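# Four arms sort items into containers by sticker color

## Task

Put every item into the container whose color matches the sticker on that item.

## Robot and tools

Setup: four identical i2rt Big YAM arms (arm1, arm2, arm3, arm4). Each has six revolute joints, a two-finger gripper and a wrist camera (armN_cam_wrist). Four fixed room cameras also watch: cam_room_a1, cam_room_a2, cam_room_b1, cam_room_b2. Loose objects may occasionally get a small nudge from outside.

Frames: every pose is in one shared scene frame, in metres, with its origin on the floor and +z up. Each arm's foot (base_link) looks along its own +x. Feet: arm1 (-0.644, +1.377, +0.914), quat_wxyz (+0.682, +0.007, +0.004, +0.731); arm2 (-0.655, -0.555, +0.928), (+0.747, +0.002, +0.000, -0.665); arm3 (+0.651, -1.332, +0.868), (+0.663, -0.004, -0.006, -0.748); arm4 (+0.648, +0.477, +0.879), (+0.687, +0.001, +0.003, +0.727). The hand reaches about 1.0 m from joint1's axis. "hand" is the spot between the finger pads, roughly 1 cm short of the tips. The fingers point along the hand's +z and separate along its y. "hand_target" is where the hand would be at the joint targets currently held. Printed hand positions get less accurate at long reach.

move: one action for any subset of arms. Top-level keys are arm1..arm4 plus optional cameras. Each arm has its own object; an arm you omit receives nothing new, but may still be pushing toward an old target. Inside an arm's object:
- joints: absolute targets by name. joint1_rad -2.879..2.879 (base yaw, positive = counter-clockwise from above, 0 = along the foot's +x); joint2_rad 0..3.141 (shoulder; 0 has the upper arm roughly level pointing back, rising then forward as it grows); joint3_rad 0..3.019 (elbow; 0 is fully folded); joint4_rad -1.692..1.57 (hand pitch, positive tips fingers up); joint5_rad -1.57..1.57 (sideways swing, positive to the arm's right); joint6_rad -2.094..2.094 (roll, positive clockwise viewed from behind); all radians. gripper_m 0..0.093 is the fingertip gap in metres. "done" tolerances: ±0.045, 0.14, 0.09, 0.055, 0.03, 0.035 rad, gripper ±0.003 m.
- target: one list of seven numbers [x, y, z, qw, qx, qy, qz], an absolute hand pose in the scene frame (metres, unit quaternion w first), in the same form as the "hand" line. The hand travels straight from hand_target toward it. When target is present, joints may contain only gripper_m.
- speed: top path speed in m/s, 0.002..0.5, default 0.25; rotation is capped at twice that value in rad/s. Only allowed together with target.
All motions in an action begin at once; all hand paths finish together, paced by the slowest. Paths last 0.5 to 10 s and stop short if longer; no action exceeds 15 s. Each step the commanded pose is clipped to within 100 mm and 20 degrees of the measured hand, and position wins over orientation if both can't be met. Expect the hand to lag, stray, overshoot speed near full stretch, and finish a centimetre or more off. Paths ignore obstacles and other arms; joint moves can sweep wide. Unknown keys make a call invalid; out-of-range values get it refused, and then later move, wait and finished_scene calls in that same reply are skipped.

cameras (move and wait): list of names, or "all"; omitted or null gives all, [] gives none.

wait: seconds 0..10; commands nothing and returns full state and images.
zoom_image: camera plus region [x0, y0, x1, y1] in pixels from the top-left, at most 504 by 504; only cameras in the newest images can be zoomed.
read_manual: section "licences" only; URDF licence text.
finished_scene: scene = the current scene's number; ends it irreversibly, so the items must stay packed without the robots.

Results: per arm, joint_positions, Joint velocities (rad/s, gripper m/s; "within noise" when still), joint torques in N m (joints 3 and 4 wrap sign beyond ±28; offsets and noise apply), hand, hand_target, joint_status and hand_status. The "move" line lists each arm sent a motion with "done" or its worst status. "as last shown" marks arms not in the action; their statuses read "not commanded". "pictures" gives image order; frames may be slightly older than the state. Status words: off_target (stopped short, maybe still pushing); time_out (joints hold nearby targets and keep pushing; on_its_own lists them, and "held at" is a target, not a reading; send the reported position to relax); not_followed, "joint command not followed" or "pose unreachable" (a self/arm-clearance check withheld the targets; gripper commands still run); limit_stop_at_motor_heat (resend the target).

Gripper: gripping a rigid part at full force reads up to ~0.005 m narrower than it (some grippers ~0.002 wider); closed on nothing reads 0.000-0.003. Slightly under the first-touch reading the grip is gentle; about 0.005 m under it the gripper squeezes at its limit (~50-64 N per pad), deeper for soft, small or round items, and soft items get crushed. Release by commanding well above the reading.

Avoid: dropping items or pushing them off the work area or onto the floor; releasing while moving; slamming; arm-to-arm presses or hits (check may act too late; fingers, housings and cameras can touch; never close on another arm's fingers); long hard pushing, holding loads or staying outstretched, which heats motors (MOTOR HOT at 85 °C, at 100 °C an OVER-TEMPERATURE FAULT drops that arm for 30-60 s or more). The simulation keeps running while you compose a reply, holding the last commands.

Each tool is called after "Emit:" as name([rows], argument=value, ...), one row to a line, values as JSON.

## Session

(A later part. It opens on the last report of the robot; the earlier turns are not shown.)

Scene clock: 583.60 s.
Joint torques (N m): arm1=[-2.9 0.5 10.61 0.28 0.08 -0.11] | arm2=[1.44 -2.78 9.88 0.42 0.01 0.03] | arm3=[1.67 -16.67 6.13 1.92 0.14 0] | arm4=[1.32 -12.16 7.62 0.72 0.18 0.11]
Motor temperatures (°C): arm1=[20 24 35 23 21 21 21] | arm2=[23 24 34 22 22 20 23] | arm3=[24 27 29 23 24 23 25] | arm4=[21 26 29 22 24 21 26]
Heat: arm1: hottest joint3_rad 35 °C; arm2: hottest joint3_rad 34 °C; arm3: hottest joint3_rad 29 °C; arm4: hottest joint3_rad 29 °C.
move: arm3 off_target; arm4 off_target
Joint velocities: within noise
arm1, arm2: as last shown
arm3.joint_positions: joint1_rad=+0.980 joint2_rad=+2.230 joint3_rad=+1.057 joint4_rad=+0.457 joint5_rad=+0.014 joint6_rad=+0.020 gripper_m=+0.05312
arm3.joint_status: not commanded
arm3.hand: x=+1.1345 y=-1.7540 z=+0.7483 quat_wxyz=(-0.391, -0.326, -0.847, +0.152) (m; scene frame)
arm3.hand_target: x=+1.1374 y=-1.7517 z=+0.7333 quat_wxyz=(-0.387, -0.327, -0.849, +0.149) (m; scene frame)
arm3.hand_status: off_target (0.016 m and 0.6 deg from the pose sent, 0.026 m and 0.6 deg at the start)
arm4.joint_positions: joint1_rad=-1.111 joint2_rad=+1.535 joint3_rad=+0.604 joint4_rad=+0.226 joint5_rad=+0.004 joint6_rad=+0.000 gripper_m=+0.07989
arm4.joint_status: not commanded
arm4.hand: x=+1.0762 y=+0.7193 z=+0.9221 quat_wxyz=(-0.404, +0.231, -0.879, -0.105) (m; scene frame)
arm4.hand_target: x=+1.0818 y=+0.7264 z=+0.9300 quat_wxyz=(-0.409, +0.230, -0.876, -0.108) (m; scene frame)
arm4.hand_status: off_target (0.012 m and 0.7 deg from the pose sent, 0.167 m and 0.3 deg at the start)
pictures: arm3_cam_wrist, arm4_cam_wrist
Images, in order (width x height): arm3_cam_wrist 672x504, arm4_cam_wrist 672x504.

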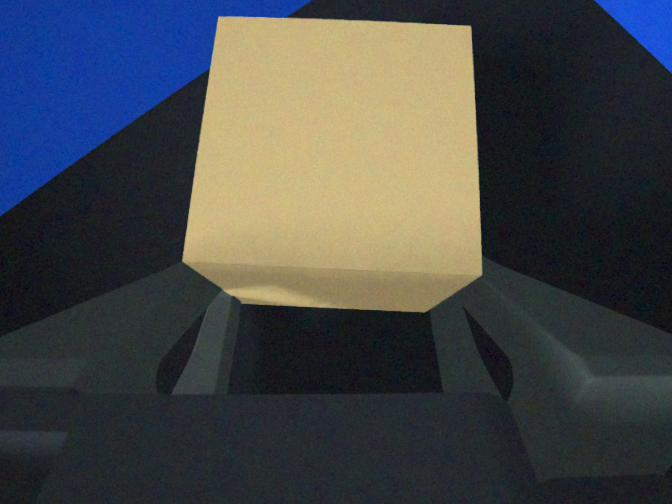

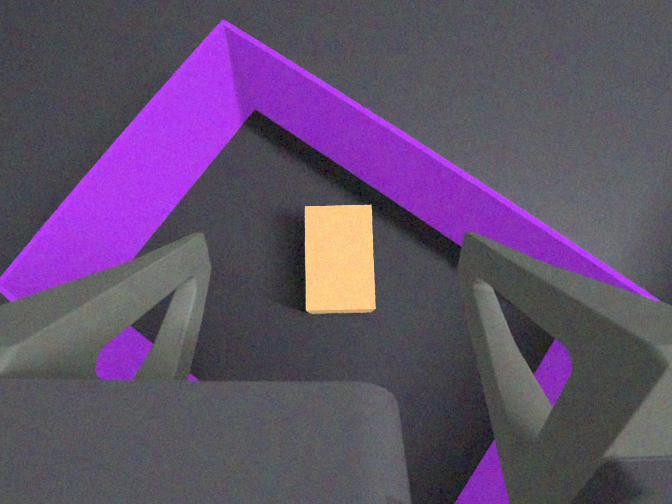

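Emit:
move(arm3={"target":[1.138,-1.752,0.723,0.387,0.3269,0.8493,-0.149],"speed":0.05}, arm4={"joints":{"joint2_rad":0.6,"joint3_rad":0.6,"joint4_rad":-0.7}}, cameras=["cam_room_a1","cam_room_b1","arm3_cam_wrist"])

Scene clock: 587.17 s.
Joint torques (N m): arm1=[-2.55 0.85 10.59 0.1 0.1 -0.08] | arm2=[1.26 -2.78 9.88 0.42 0.01 0.03] | arm3=[1.61 -15.97 5.75 1.81 0.14 0.01] | arm4=[1.26 -1.61 9.74 0.69 0.23 0.1]
Motor temperatures (°C): arm1=[20 24 35 23 21 21 21] | arm2=[23 24 34 22 22 20 23] | arm3=[24 27 29 23 24 23 25] | arm4=[21 25 29 22 24 21 26]
Heat: arm1: hottest joint3_rad 35 °C; arm2: hottest joint3_rad 34 °C; arm3: hottest joint3_rad 29 °C; arm4: hottest joint3_rad 29 °C.
move: arm3 off_target; arm4 done
Joint velocities: within noise
arm1, arm2: as last shown
arm3.joint_positions: joint1_rad=+0.980 joint2_rad=+2.244 joint3_rad=+1.066 joint4_rad=+0.480 joint5_rad=+0.014 joint6_rad=+0.021 gripper_m=+0.05312
arm3.joint_status: not commanded
arm3.hand: x=+1.1384 y=-1.7570 z=+0.7471 quat_wxyz=(-0.398, -0.324, -0.844, +0.155) (m; scene frame)
arm3.hand_target: x=+1.1370 y=-1.7514 z=+0.7238 quat_wxyz=(-0.387, -0.327, -0.849, +0.149) (m; scene frame)
arm3.hand_status: off_target (0.025 m and 1.6 deg from the pose sent, 0.026 m and 0.6 deg at the start)
arm4.joint_positions: joint1_rad=-1.111 joint2_rad=+0.601 joint3_rad=+0.597 joint4_rad=-0.688 joint5_rad=+0.004 joint6_rad=+0.000 gripper_m=+0.07989
arm4.joint_status: all done
arm4.hand: x=+0.9270 y=+0.6349 z=+1.1195 quat_wxyz=(-0.409, +0.231, -0.876, -0.106) (m; scene frame)
arm4.hand_target: x=+0.9248 y=+0.6358 z=+1.1192 quat_wxyz=(-0.405, +0.231, -0.878, -0.107) (m; scene frame)
arm4.hand_status: not commanded
pictures: arm3_cam_wrist, cam_room_a1, cam_room_b1
Images, in order (width x height): arm3_cam_wrist 672x504, cam_room_a1 672x504, cam_room_b1 672x504.

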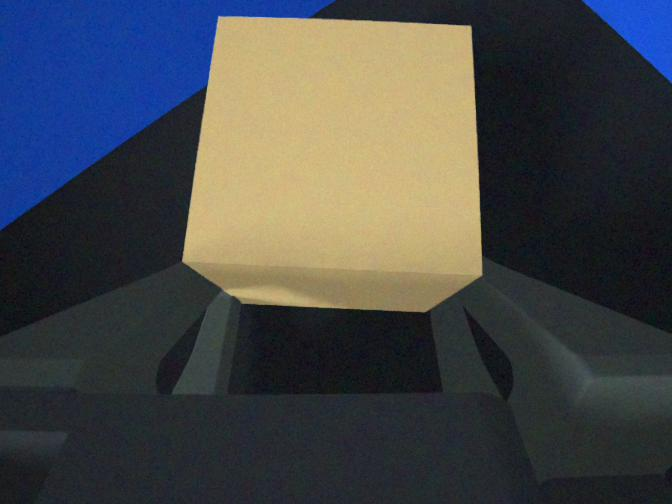

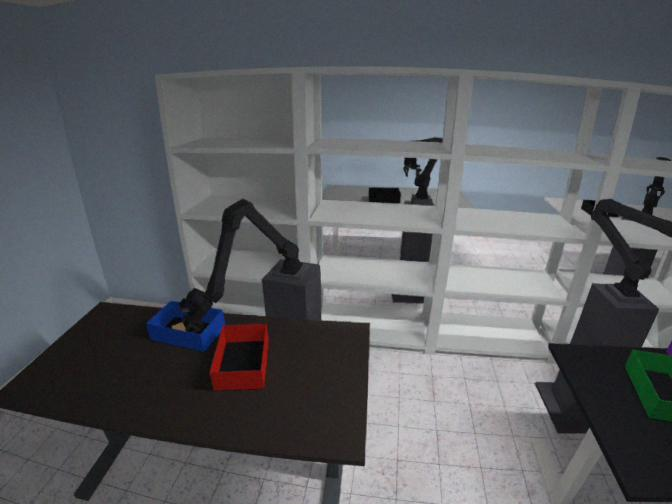

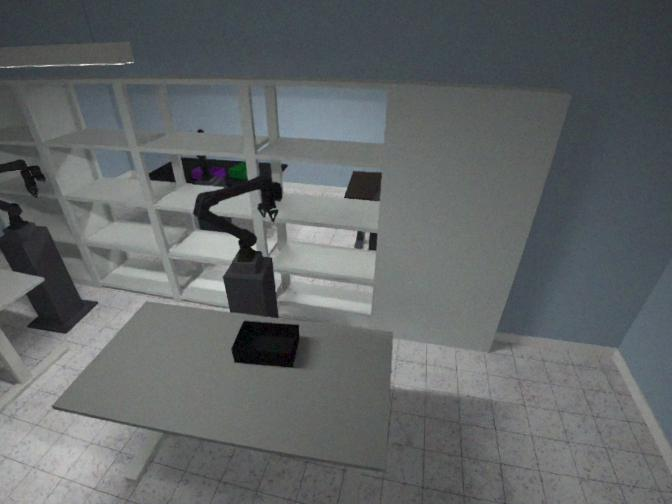

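Emit:
move(arm3={"target":[1.140,-1.755,0.732,0.400,0.3235,0.8435,-0.155],"speed":0.05}, cameras=[])

Emit:
zoom_image(camera="cam_room_a1", region=[130, 260, 250, 360])

Scene clock: 594.07 s.
Joint torques (N m): arm1=[-2.73 1.14 10.58 -0.01 0.05 -0.08] | arm2=[1.44 -2.61 9.91 0.43 0.01 0.02] | arm3=[1.38 -16.85 5.33 2.14 0.13 -0.04] | arm4=[1.2 -1.44 9.74 0.83 0.2 0.12]
Motor temperatures (°C): arm1=[20 24 35 23 21 21 21] | arm2=[23 24 34 22 22 20 23] | arm3=[24 27 29 23 24 23 25] | arm4=[21 25 31 22 24 21 26]
Heat: arm1: hottest joint3_rad 35 °C; arm2: hottest joint3_rad 34 °C; arm3: hottest joint3_rad 29 °C; arm4: hottest joint3_rad 31 °C.
move: arm3 off_target
Joint velocities: within noise
arm1, arm2, arm4: as last shown
arm3.joint_positions: joint1_rad=+0.980 joint2_rad=+2.247 joint3_rad=+1.066 joint4_rad=+0.500 joint5_rad=+0.014 joint6_rad=+0.021 gripper_m=+0.05312
arm3.joint_status: not commanded
arm3.hand: x=+1.1402 y=-1.7586 z=+0.7493 quat_wxyz=(-0.406, -0.323, -0.840, +0.157) (m; scene frame)
arm3.hand_target: x=+1.1395 y=-1.7547 z=+0.7325 quat_wxyz=(-0.400, -0.323, -0.843, +0.155) (m; scene frame)
arm3.hand_status: off_target (0.018 m and 0.8 deg from the pose sent, 0.015 m and 0.2 deg at the start)
pictures: none
No camera images: "cameras" was empty.

Scaled by 4.200.

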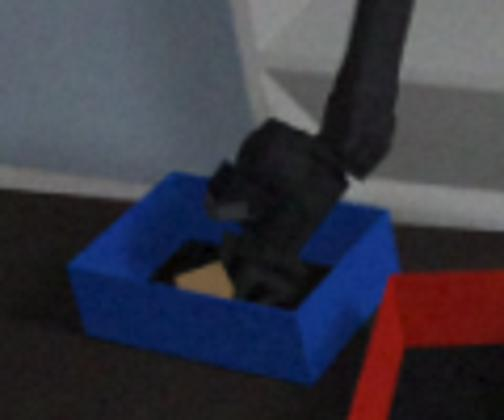

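Emit:
move(arm3={"target":[1.140,-1.757,0.742,0.408,0.322,0.839,-0.158],"speed":0.05}, cameras=[])

Emit:
move(arm3={"joints":{"gripper_m":0.062}}, cameras=["arm3_cam_wrist"])

Scene clock: 598.10 s.
Joint torques (N m): arm1=[-2.78 1.08 10.63 0.16 0.06 -0.07] | arm2=[1.49 -2.67 9.91 0.44 0 0.03] | arm3=[1.32 -18.37 4.6 2.35 0.08 -0.05] | arm4=[1.44 -1.49 9.73 0.96 0.2 0.09]
Motor temperatures (°C): arm1=[20 24 35 23 21 21 21] | arm2=[23 24 34 22 22 20 23] | arm3=[24 27 29 23 24 23 25] | arm4=[21 25 31 22 24 21 26]
Heat: arm1: hottest joint3_rad 35 °C; arm2: hottest joint3_rad 34 °C; arm3: hottest joint3_rad 29 °C; arm4: hottest joint3_rad 31 °C.
move: arm3 done
Joint velocities: within noise
arm1, arm2, arm4: as last shown
arm3.joint_positions: joint1_rad=+0.980 joint2_rad=+2.247 joint3_rad=+1.066 joint4_rad=+0.507 joint5_rad=+0.014 joint6_rad=+0.021 gripper_m=+0.05312
arm3.joint_status: not commanded
arm3.hand: x=+1.1410 y=-1.7593 z=+0.7505 quat_wxyz=(-0.409, -0.323, -0.839, +0.158) (m; scene frame)
arm3.hand_target: x=+1.1398 y=-1.7569 z=+0.7419 quat_wxyz=(-0.408, -0.322, -0.840, +0.158) (m; scene frame)
arm3.hand_status: done (0.009 m and 0.1 deg from the pose sent, 0.007 m and 0.3 deg at the start)
pictures: none
No camera images: "cameras" was empty.

Scene clock: 598.50 s.
Joint torques (N m): arm1=[-2.49 0.97 10.66 0.2 0.05 -0.06] | arm2=[1.44 -2.61 9.89 0.4 0 0.02] | arm3=[1.2 -18.55 4.62 2.25 0.08 -0.05] | arm4=[1.61 -1.85 9.7 0.91 0.2 0.11]
Motor temperatures (°C): arm1=[20 24 35 23 21 21 21] | arm2=[23 24 34 22 22 20 23] | arm3=[24 27 29 23 24 23 25] | arm4=[21 25 31 22 24 21 26]
Heat: arm1: hottest joint3_rad 35 °C; arm2: hottest joint3_rad 34 °C; arm3: hottest joint3_rad 29 °C; arm4: hottest joint3_rad 31 °C.
move: arm3 done
Joint velocities: within noise
arm1, arm2, arm4: as last shown
arm3.joint_positions: joint1_rad=+0.980 joint2_rad=+2.247 joint3_rad=+1.066 joint4_rad=+0.509 joint5_rad=+0.014 joint6_rad=+0.021 gripper_m=+0.06196
arm3.joint_status: all done
arm3.hand: x=+1.1413 y=-1.7595 z=+0.7509 quat_wxyz=(-0.410, -0.322, -0.839, +0.159) (m; scene frame)
arm3.hand_target: x=+1.1398 y=-1.7569 z=+0.7420 quat_wxyz=(-0.408, -0.322, -0.840, +0.158) (m; scene frame)
arm3.hand_status: not commanded
pictures: arm3_cam_wrist
Images, in order (width x height): arm3_cam_wrist 672x504.

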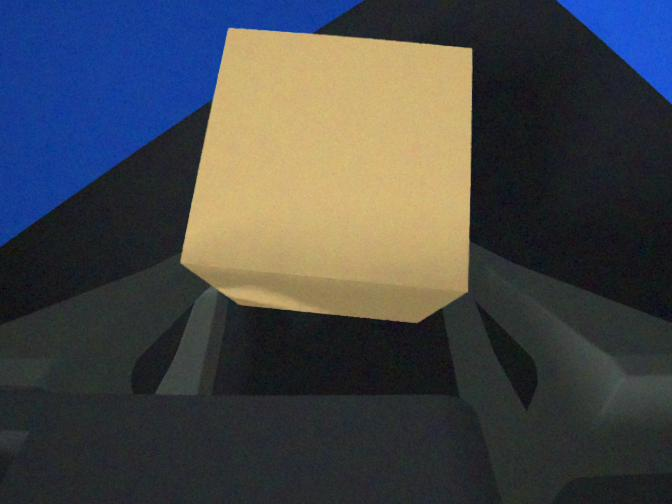

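Emit:
move(arm3={"joints":{"gripper_m":0.082}}, cameras=["arm3_cam_wrist"])

Emit:
move(arm3={"target":[1.140,-1.757,0.78,0.408,0.322,0.839,-0.158],"speed":0.1}, cameras=["arm3_cam_wrist"])

Scene clock: 603.00 s.
Joint torques (N m): arm1=[-3.02 0.73 10.63 0.31 0.07 -0.03] | arm2=[1.49 -2.78 9.91 0.44 0 0.02] | arm3=[1.14 -18.32 4.59 2.22 0.08 -0.05] | arm4=[1.2 -1.44 9.68 0.76 0.22 0.11]
Motor temperatures (°C): arm1=[20 24 35 23 21 21 21] | arm2=[23 24 34 22 22 20 23] | arm3=[24 27 29 23 24 23 25] | arm4=[21 24 32 22 24 21 26]
Heat: arm1: hottest joint3_rad 35 °C; arm2: hottest joint3_rad 34 °C; arm3: hottest joint3_rad 29 °C; arm4: hottest joint3_rad 32 °C.
move: arm3 done
Joint velocities: within noise
arm1, arm2, arm4: as last shown
arm3.joint_positions: joint1_rad=+0.980 joint2_rad=+2.247 joint3_rad=+1.066 joint4_rad=+0.509 joint5_rad=+0.014 joint6_rad=+0.021 gripper_m=+0.08193
arm3.joint_status: all done
arm3.hand: x=+1.1413 y=-1.7595 z=+0.7509 quat_wxyz=(-0.410, -0.322, -0.839, +0.159) (m; scene frame)
arm3.hand_target: x=+1.1398 y=-1.7569 z=+0.7420 quat_wxyz=(-0.408, -0.322, -0.840, +0.158) (m; scene frame)
arm3.hand_status: not commanded
pictures: arm3_cam_wrist
Images, in order (width x height): arm3_cam_wrist 672x504.

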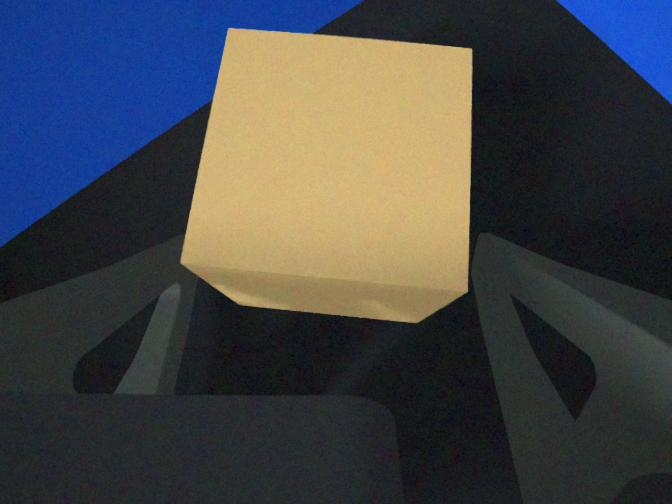

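Scene clock: 604.13 s.
Joint torques (N m): arm1=[-3.02 0.67 10.61 0.23 0.05 -0.06] | arm2=[1.49 -2.78 9.89 0.42 0 0.02] | arm3=[1.08 -20.48 4.66 1.25 0.05 -0.05] | arm4=[1.49 -1.38 9.8 0.83 0.22 0.1]
Motor temperatures (°C): arm1=[20 24 35 23 21 21 21] | arm2=[23 24 34 22 22 20 23] | arm3=[24 27 28 23 24 23 25] | arm4=[21 24 32 22 24 21 26]
Heat: arm1: hottest joint3_rad 35 °C; arm2: hottest joint3_rad 34 °C; arm3: hottest joint3_rad 28 °C; arm4: hottest joint3_rad 32 °C.
move: arm3 done
Joint velocities: within noise
arm1.joint_positions: joint1_rad=-2.247 joint2_rad=+0.794 joint3_rad=+0.798 joint4_rad=-1.565 joint5_rad=-0.008 joint6_rad=-0.004 gripper_m=+0.08193
arm1.joint_status: not commanded
arm1.hand: x=-0.4848 y=+1.2695 z=+1.1153 quat_wxyz=(+0.002, -0.297, -0.955, -0.001) (m; scene frame)
arm1.hand_target: x=-0.4864 y=+1.2678 z=+1.1150 quat_wxyz=(+0.006, -0.299, -0.954, -0.002) (m; scene frame)
arm1.hand_status: not commanded
arm2.joint_positions: joint1_rad=+0.872 joint2_rad=+0.795 joint3_rad=+0.810 joint4_rad=-1.562 joint5_rad=+0.003 joint6_rad=-0.074 gripper_m=+0.08790
arm2.joint_status: not commanded
arm2.hand: x=-0.4950 y=-0.6628 z=+1.1364 quat_wxyz=(-0.011, -0.252, -0.968, +0.003) (m; scene frame)
arm2.hand_target: x=-0.4974 y=-0.6593 z=+1.1318 quat_wxyz=(+0.000, -0.245, -0.969, +0.000) (m; scene frame)
arm2.hand_status: not commanded
arm3.joint_positions: joint1_rad=+0.980 joint2_rad=+2.178 joint3_rad=+1.048 joint4_rad=+0.460 joint5_rad=+0.014 joint6_rad=+0.021 gripper_m=+0.08193
arm3.joint_status: not commanded
arm3.hand: x=+1.1412 y=-1.7590 z=+0.7785 quat_wxyz=(-0.410, -0.322, -0.838, +0.159) (m; scene frame)
arm3.hand_target: x=+1.1400 y=-1.7571 z=+0.7799 quat_wxyz=(-0.408, -0.322, -0.839, +0.158) (m; scene frame)
arm3.hand_status: done (0.003 m and 0.3 deg from the pose sent, 0.029 m and 0.2 deg at the start)
arm4: as last shown
pictures: arm3_cam_wrist
Images, in order (width x height): arm3_cam_wrist 672x504.

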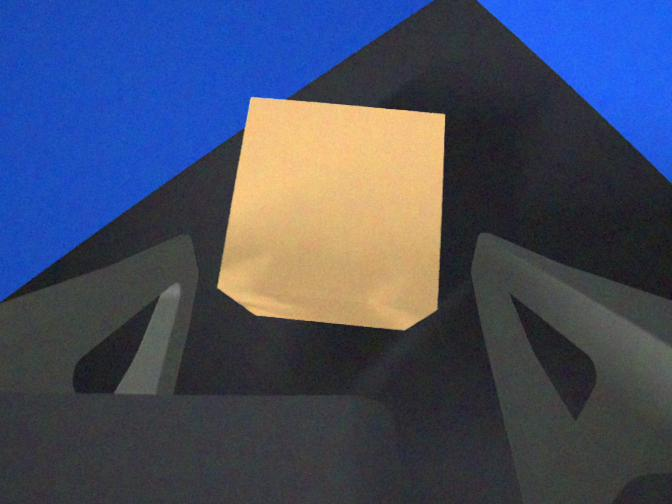

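Stayed in place. Raise straight up.

Emit:
move(arm3={"target":[1.138,-1.757,0.94,0.408,0.322,0.839,-0.158],"speed":0.15}, cameras=["arm3_cam_wrist"])

Emit:
move(arm3={"joints":{"joint2_rad":0.6,"joint3_rad":0.6,"joint4_rad":-0.7}})

Emit:
zoom_image(camera="cam_room_a1", region=[130, 260, 250, 360])

Emit:
zoom_image(camera="cam_room_a2", region=[260, 280, 360, 360])

Scene clock: 610.60 s.
Joint torques (N m): arm1=[-2.78 0.26 10.71 0.31 0.05 -0.06] | arm2=[1.44 -2.78 9.89 0.43 0 0.03] | arm3=[0.85 -17.79 9.39 1.25 -0.07 -0.1] | arm4=[1.49 -1.67 9.72 0.73 0.22 0.12]
Motor temperatures (°C): arm1=[20 24 35 23 21 21 21] | arm2=[23 24 34 22 22 20 23] | arm3=[24 27 28 23 24 23 25] | arm4=[21 24 33 22 24 21 26]
Heat: arm1: hottest joint3_rad 35 °C; arm2: hottest joint3_rad 34 °C; arm3: hottest joint3_rad 28 °C; arm4: hottest joint3_rad 33 °C.
move: arm3 off_target
Joint velocities: within noise
arm1, arm2, arm4: as last shown
arm3.joint_positions: joint1_rad=+0.980 joint2_rad=+1.813 joint3_rad=+1.030 joint4_rad=+0.090 joint5_rad=+0.013 joint6_rad=+0.021 gripper_m=+0.08193
arm3.joint_status: not commanded
arm3.hand: x=+1.1329 y=-1.7498 z=+0.9294 quat_wxyz=(-0.401, -0.324, -0.843, +0.155) (m; scene frame)
arm3.hand_target: x=+1.1378 y=-1.7569 z=+0.9403 quat_wxyz=(-0.408, -0.322, -0.839, +0.158) (m; scene frame)
arm3.hand_status: off_target (0.014 m and 1.0 deg from the pose sent, 0.161 m and 0.3 deg at the start)
pictures: arm3_cam_wrist
Images, in order (width x height): arm3_cam_wrist 672x504.

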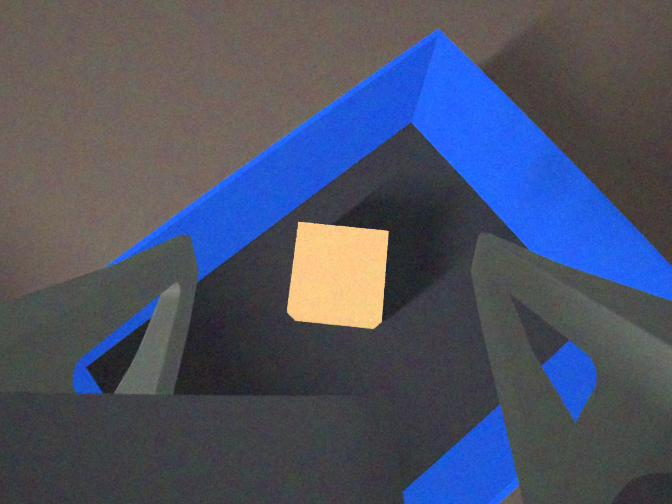

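Scene clock: 612.37 s.
Joint torques (N m): arm1=[-3.08 0.5 10.69 0.28 0.05 -0.06] | arm2=[1.55 -2.67 9.91 0.44 0.01 0.02] | arm3=[0.91 -0.79 9.92 1.21 -0.06 -0.09] | arm4=[1.61 -1.44 9.7 0.73 0.19 0.1]
Motor temperatures (°C): arm1=[20 24 35 23 21 21 21] | arm2=[23 24 34 22 22 20 23] | arm3=[24 27 28 23 24 23 25] | arm4=[21 24 33 22 24 21 26]
Heat: arm1: hottest joint3_rad 35 °C; arm2: hottest joint3_rad 34 °C; arm3: hottest joint3_rad 28 °C; arm4: hottest joint3_rad 33 °C.
move: arm3 done
Joint velocities: within noise
arm1, arm2, arm4: as last shown
arm3.joint_positions: joint1_rad=+0.980 joint2_rad=+0.598 joint3_rad=+0.602 joint4_rad=-0.693 joint5_rad=+0.013 joint6_rad=+0.021 gripper_m=+0.08193
arm3.joint_status: all done
arm3.hand: x=+0.8904 y=-1.5384 z=+1.1157 quat_wxyz=(-0.402, -0.324, -0.842, +0.156) (m; scene frame)
arm3.hand_target: x=+0.8889 y=-1.5383 z=+1.1124 quat_wxyz=(-0.397, -0.324, -0.845, +0.154) (m; scene frame)
arm3.hand_status: not commanded
pictures: arm1_cam_wrist, arm2_cam_wrist, arm3_cam_wrist, arm4_cam_wrist, cam_room_a1, cam_room_a2, cam_room_b1, cam_room_b2
Images, in order (width x height): arm1_cam_wrist 672x504, arm2_cam_wrist 672x504, arm3_cam_wrist 672x504, arm4_cam_wrist 672x504, cam_room_a1 672x504, cam_room_a2 672x504, cam_room_b1 672x504, cam_room_b2 672x504.

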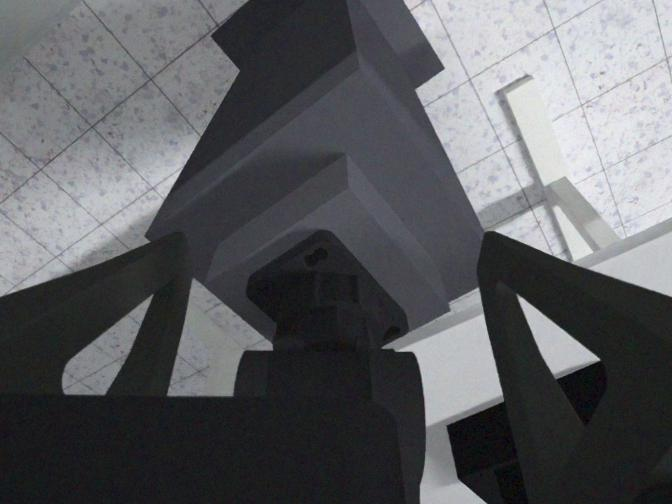

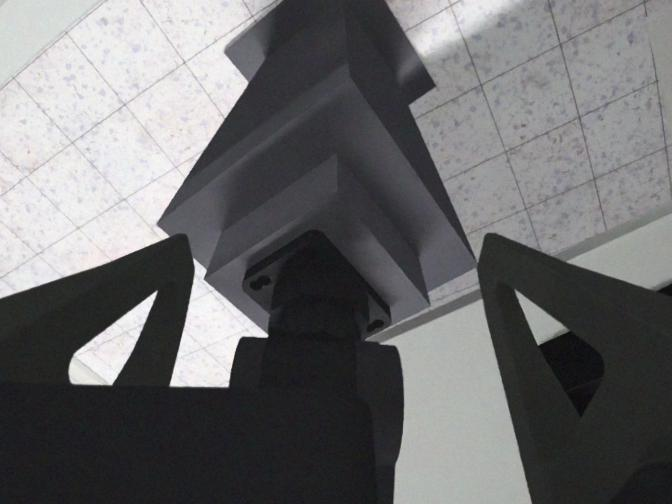

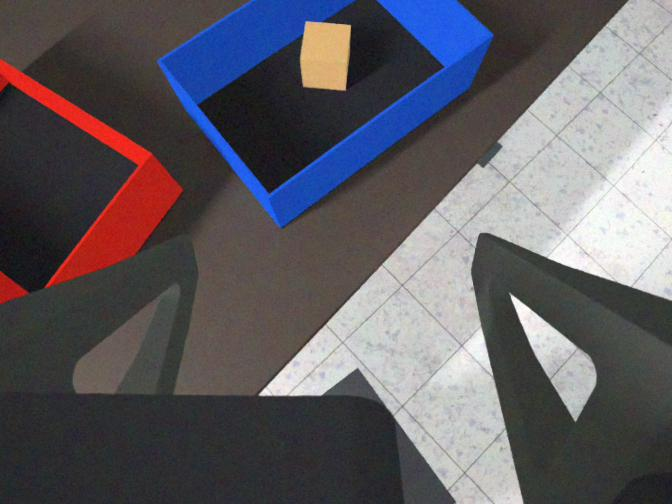

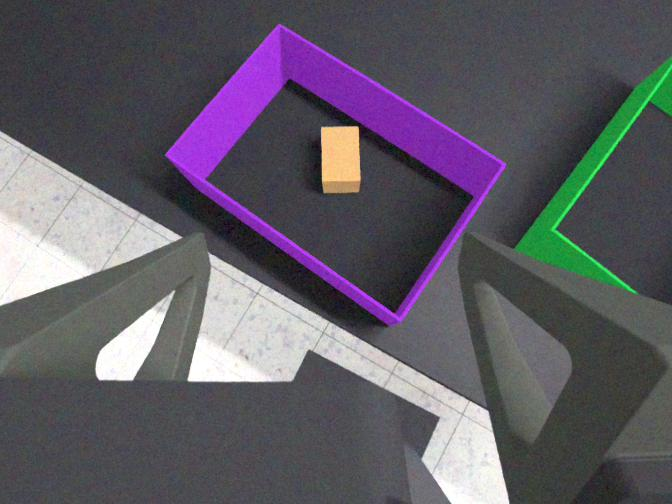

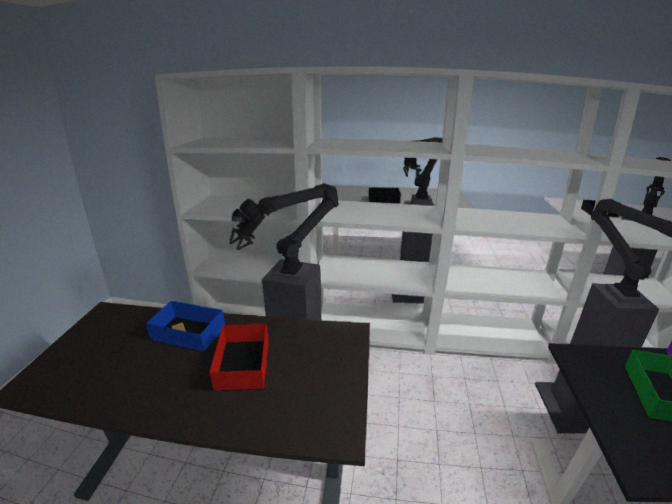

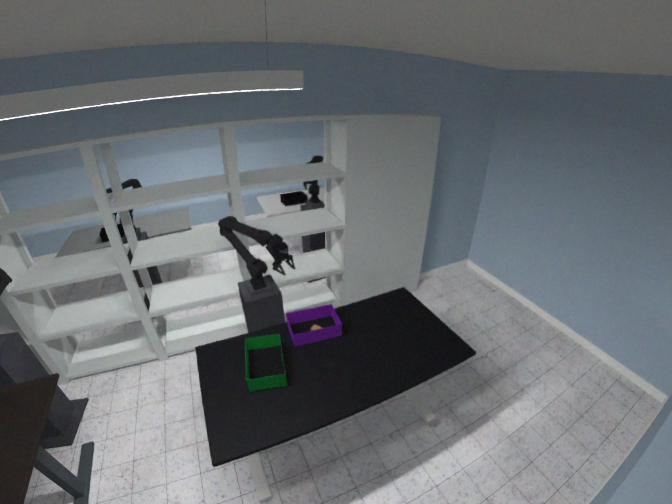

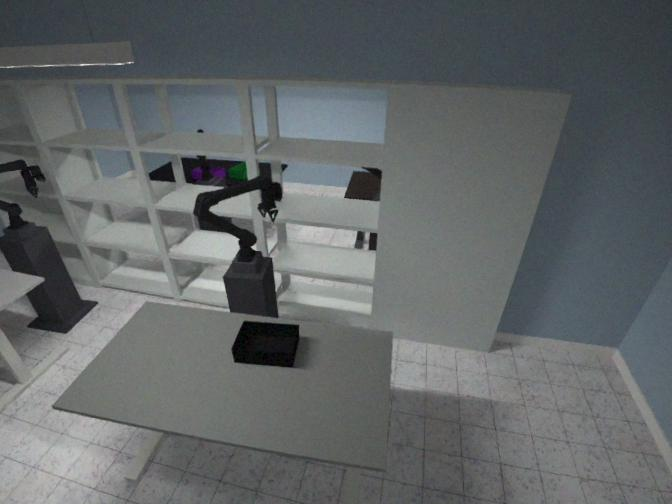

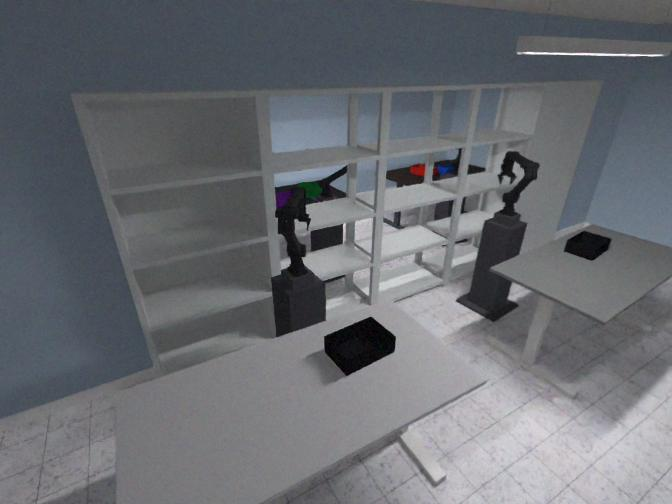

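Scaled by 4.200.

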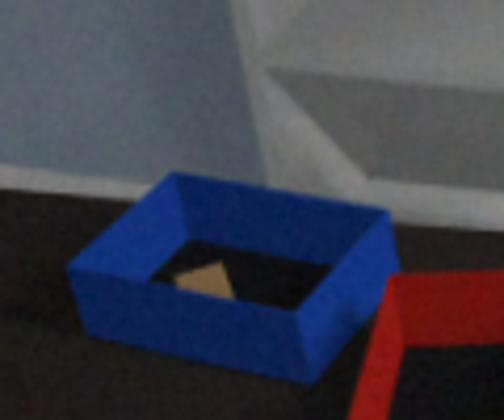

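Scaled by 5.040.

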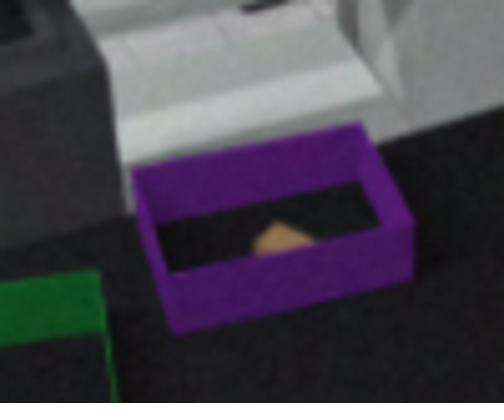

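Emit:
finished_scene(scene=3)

The scene is finished: the task was done.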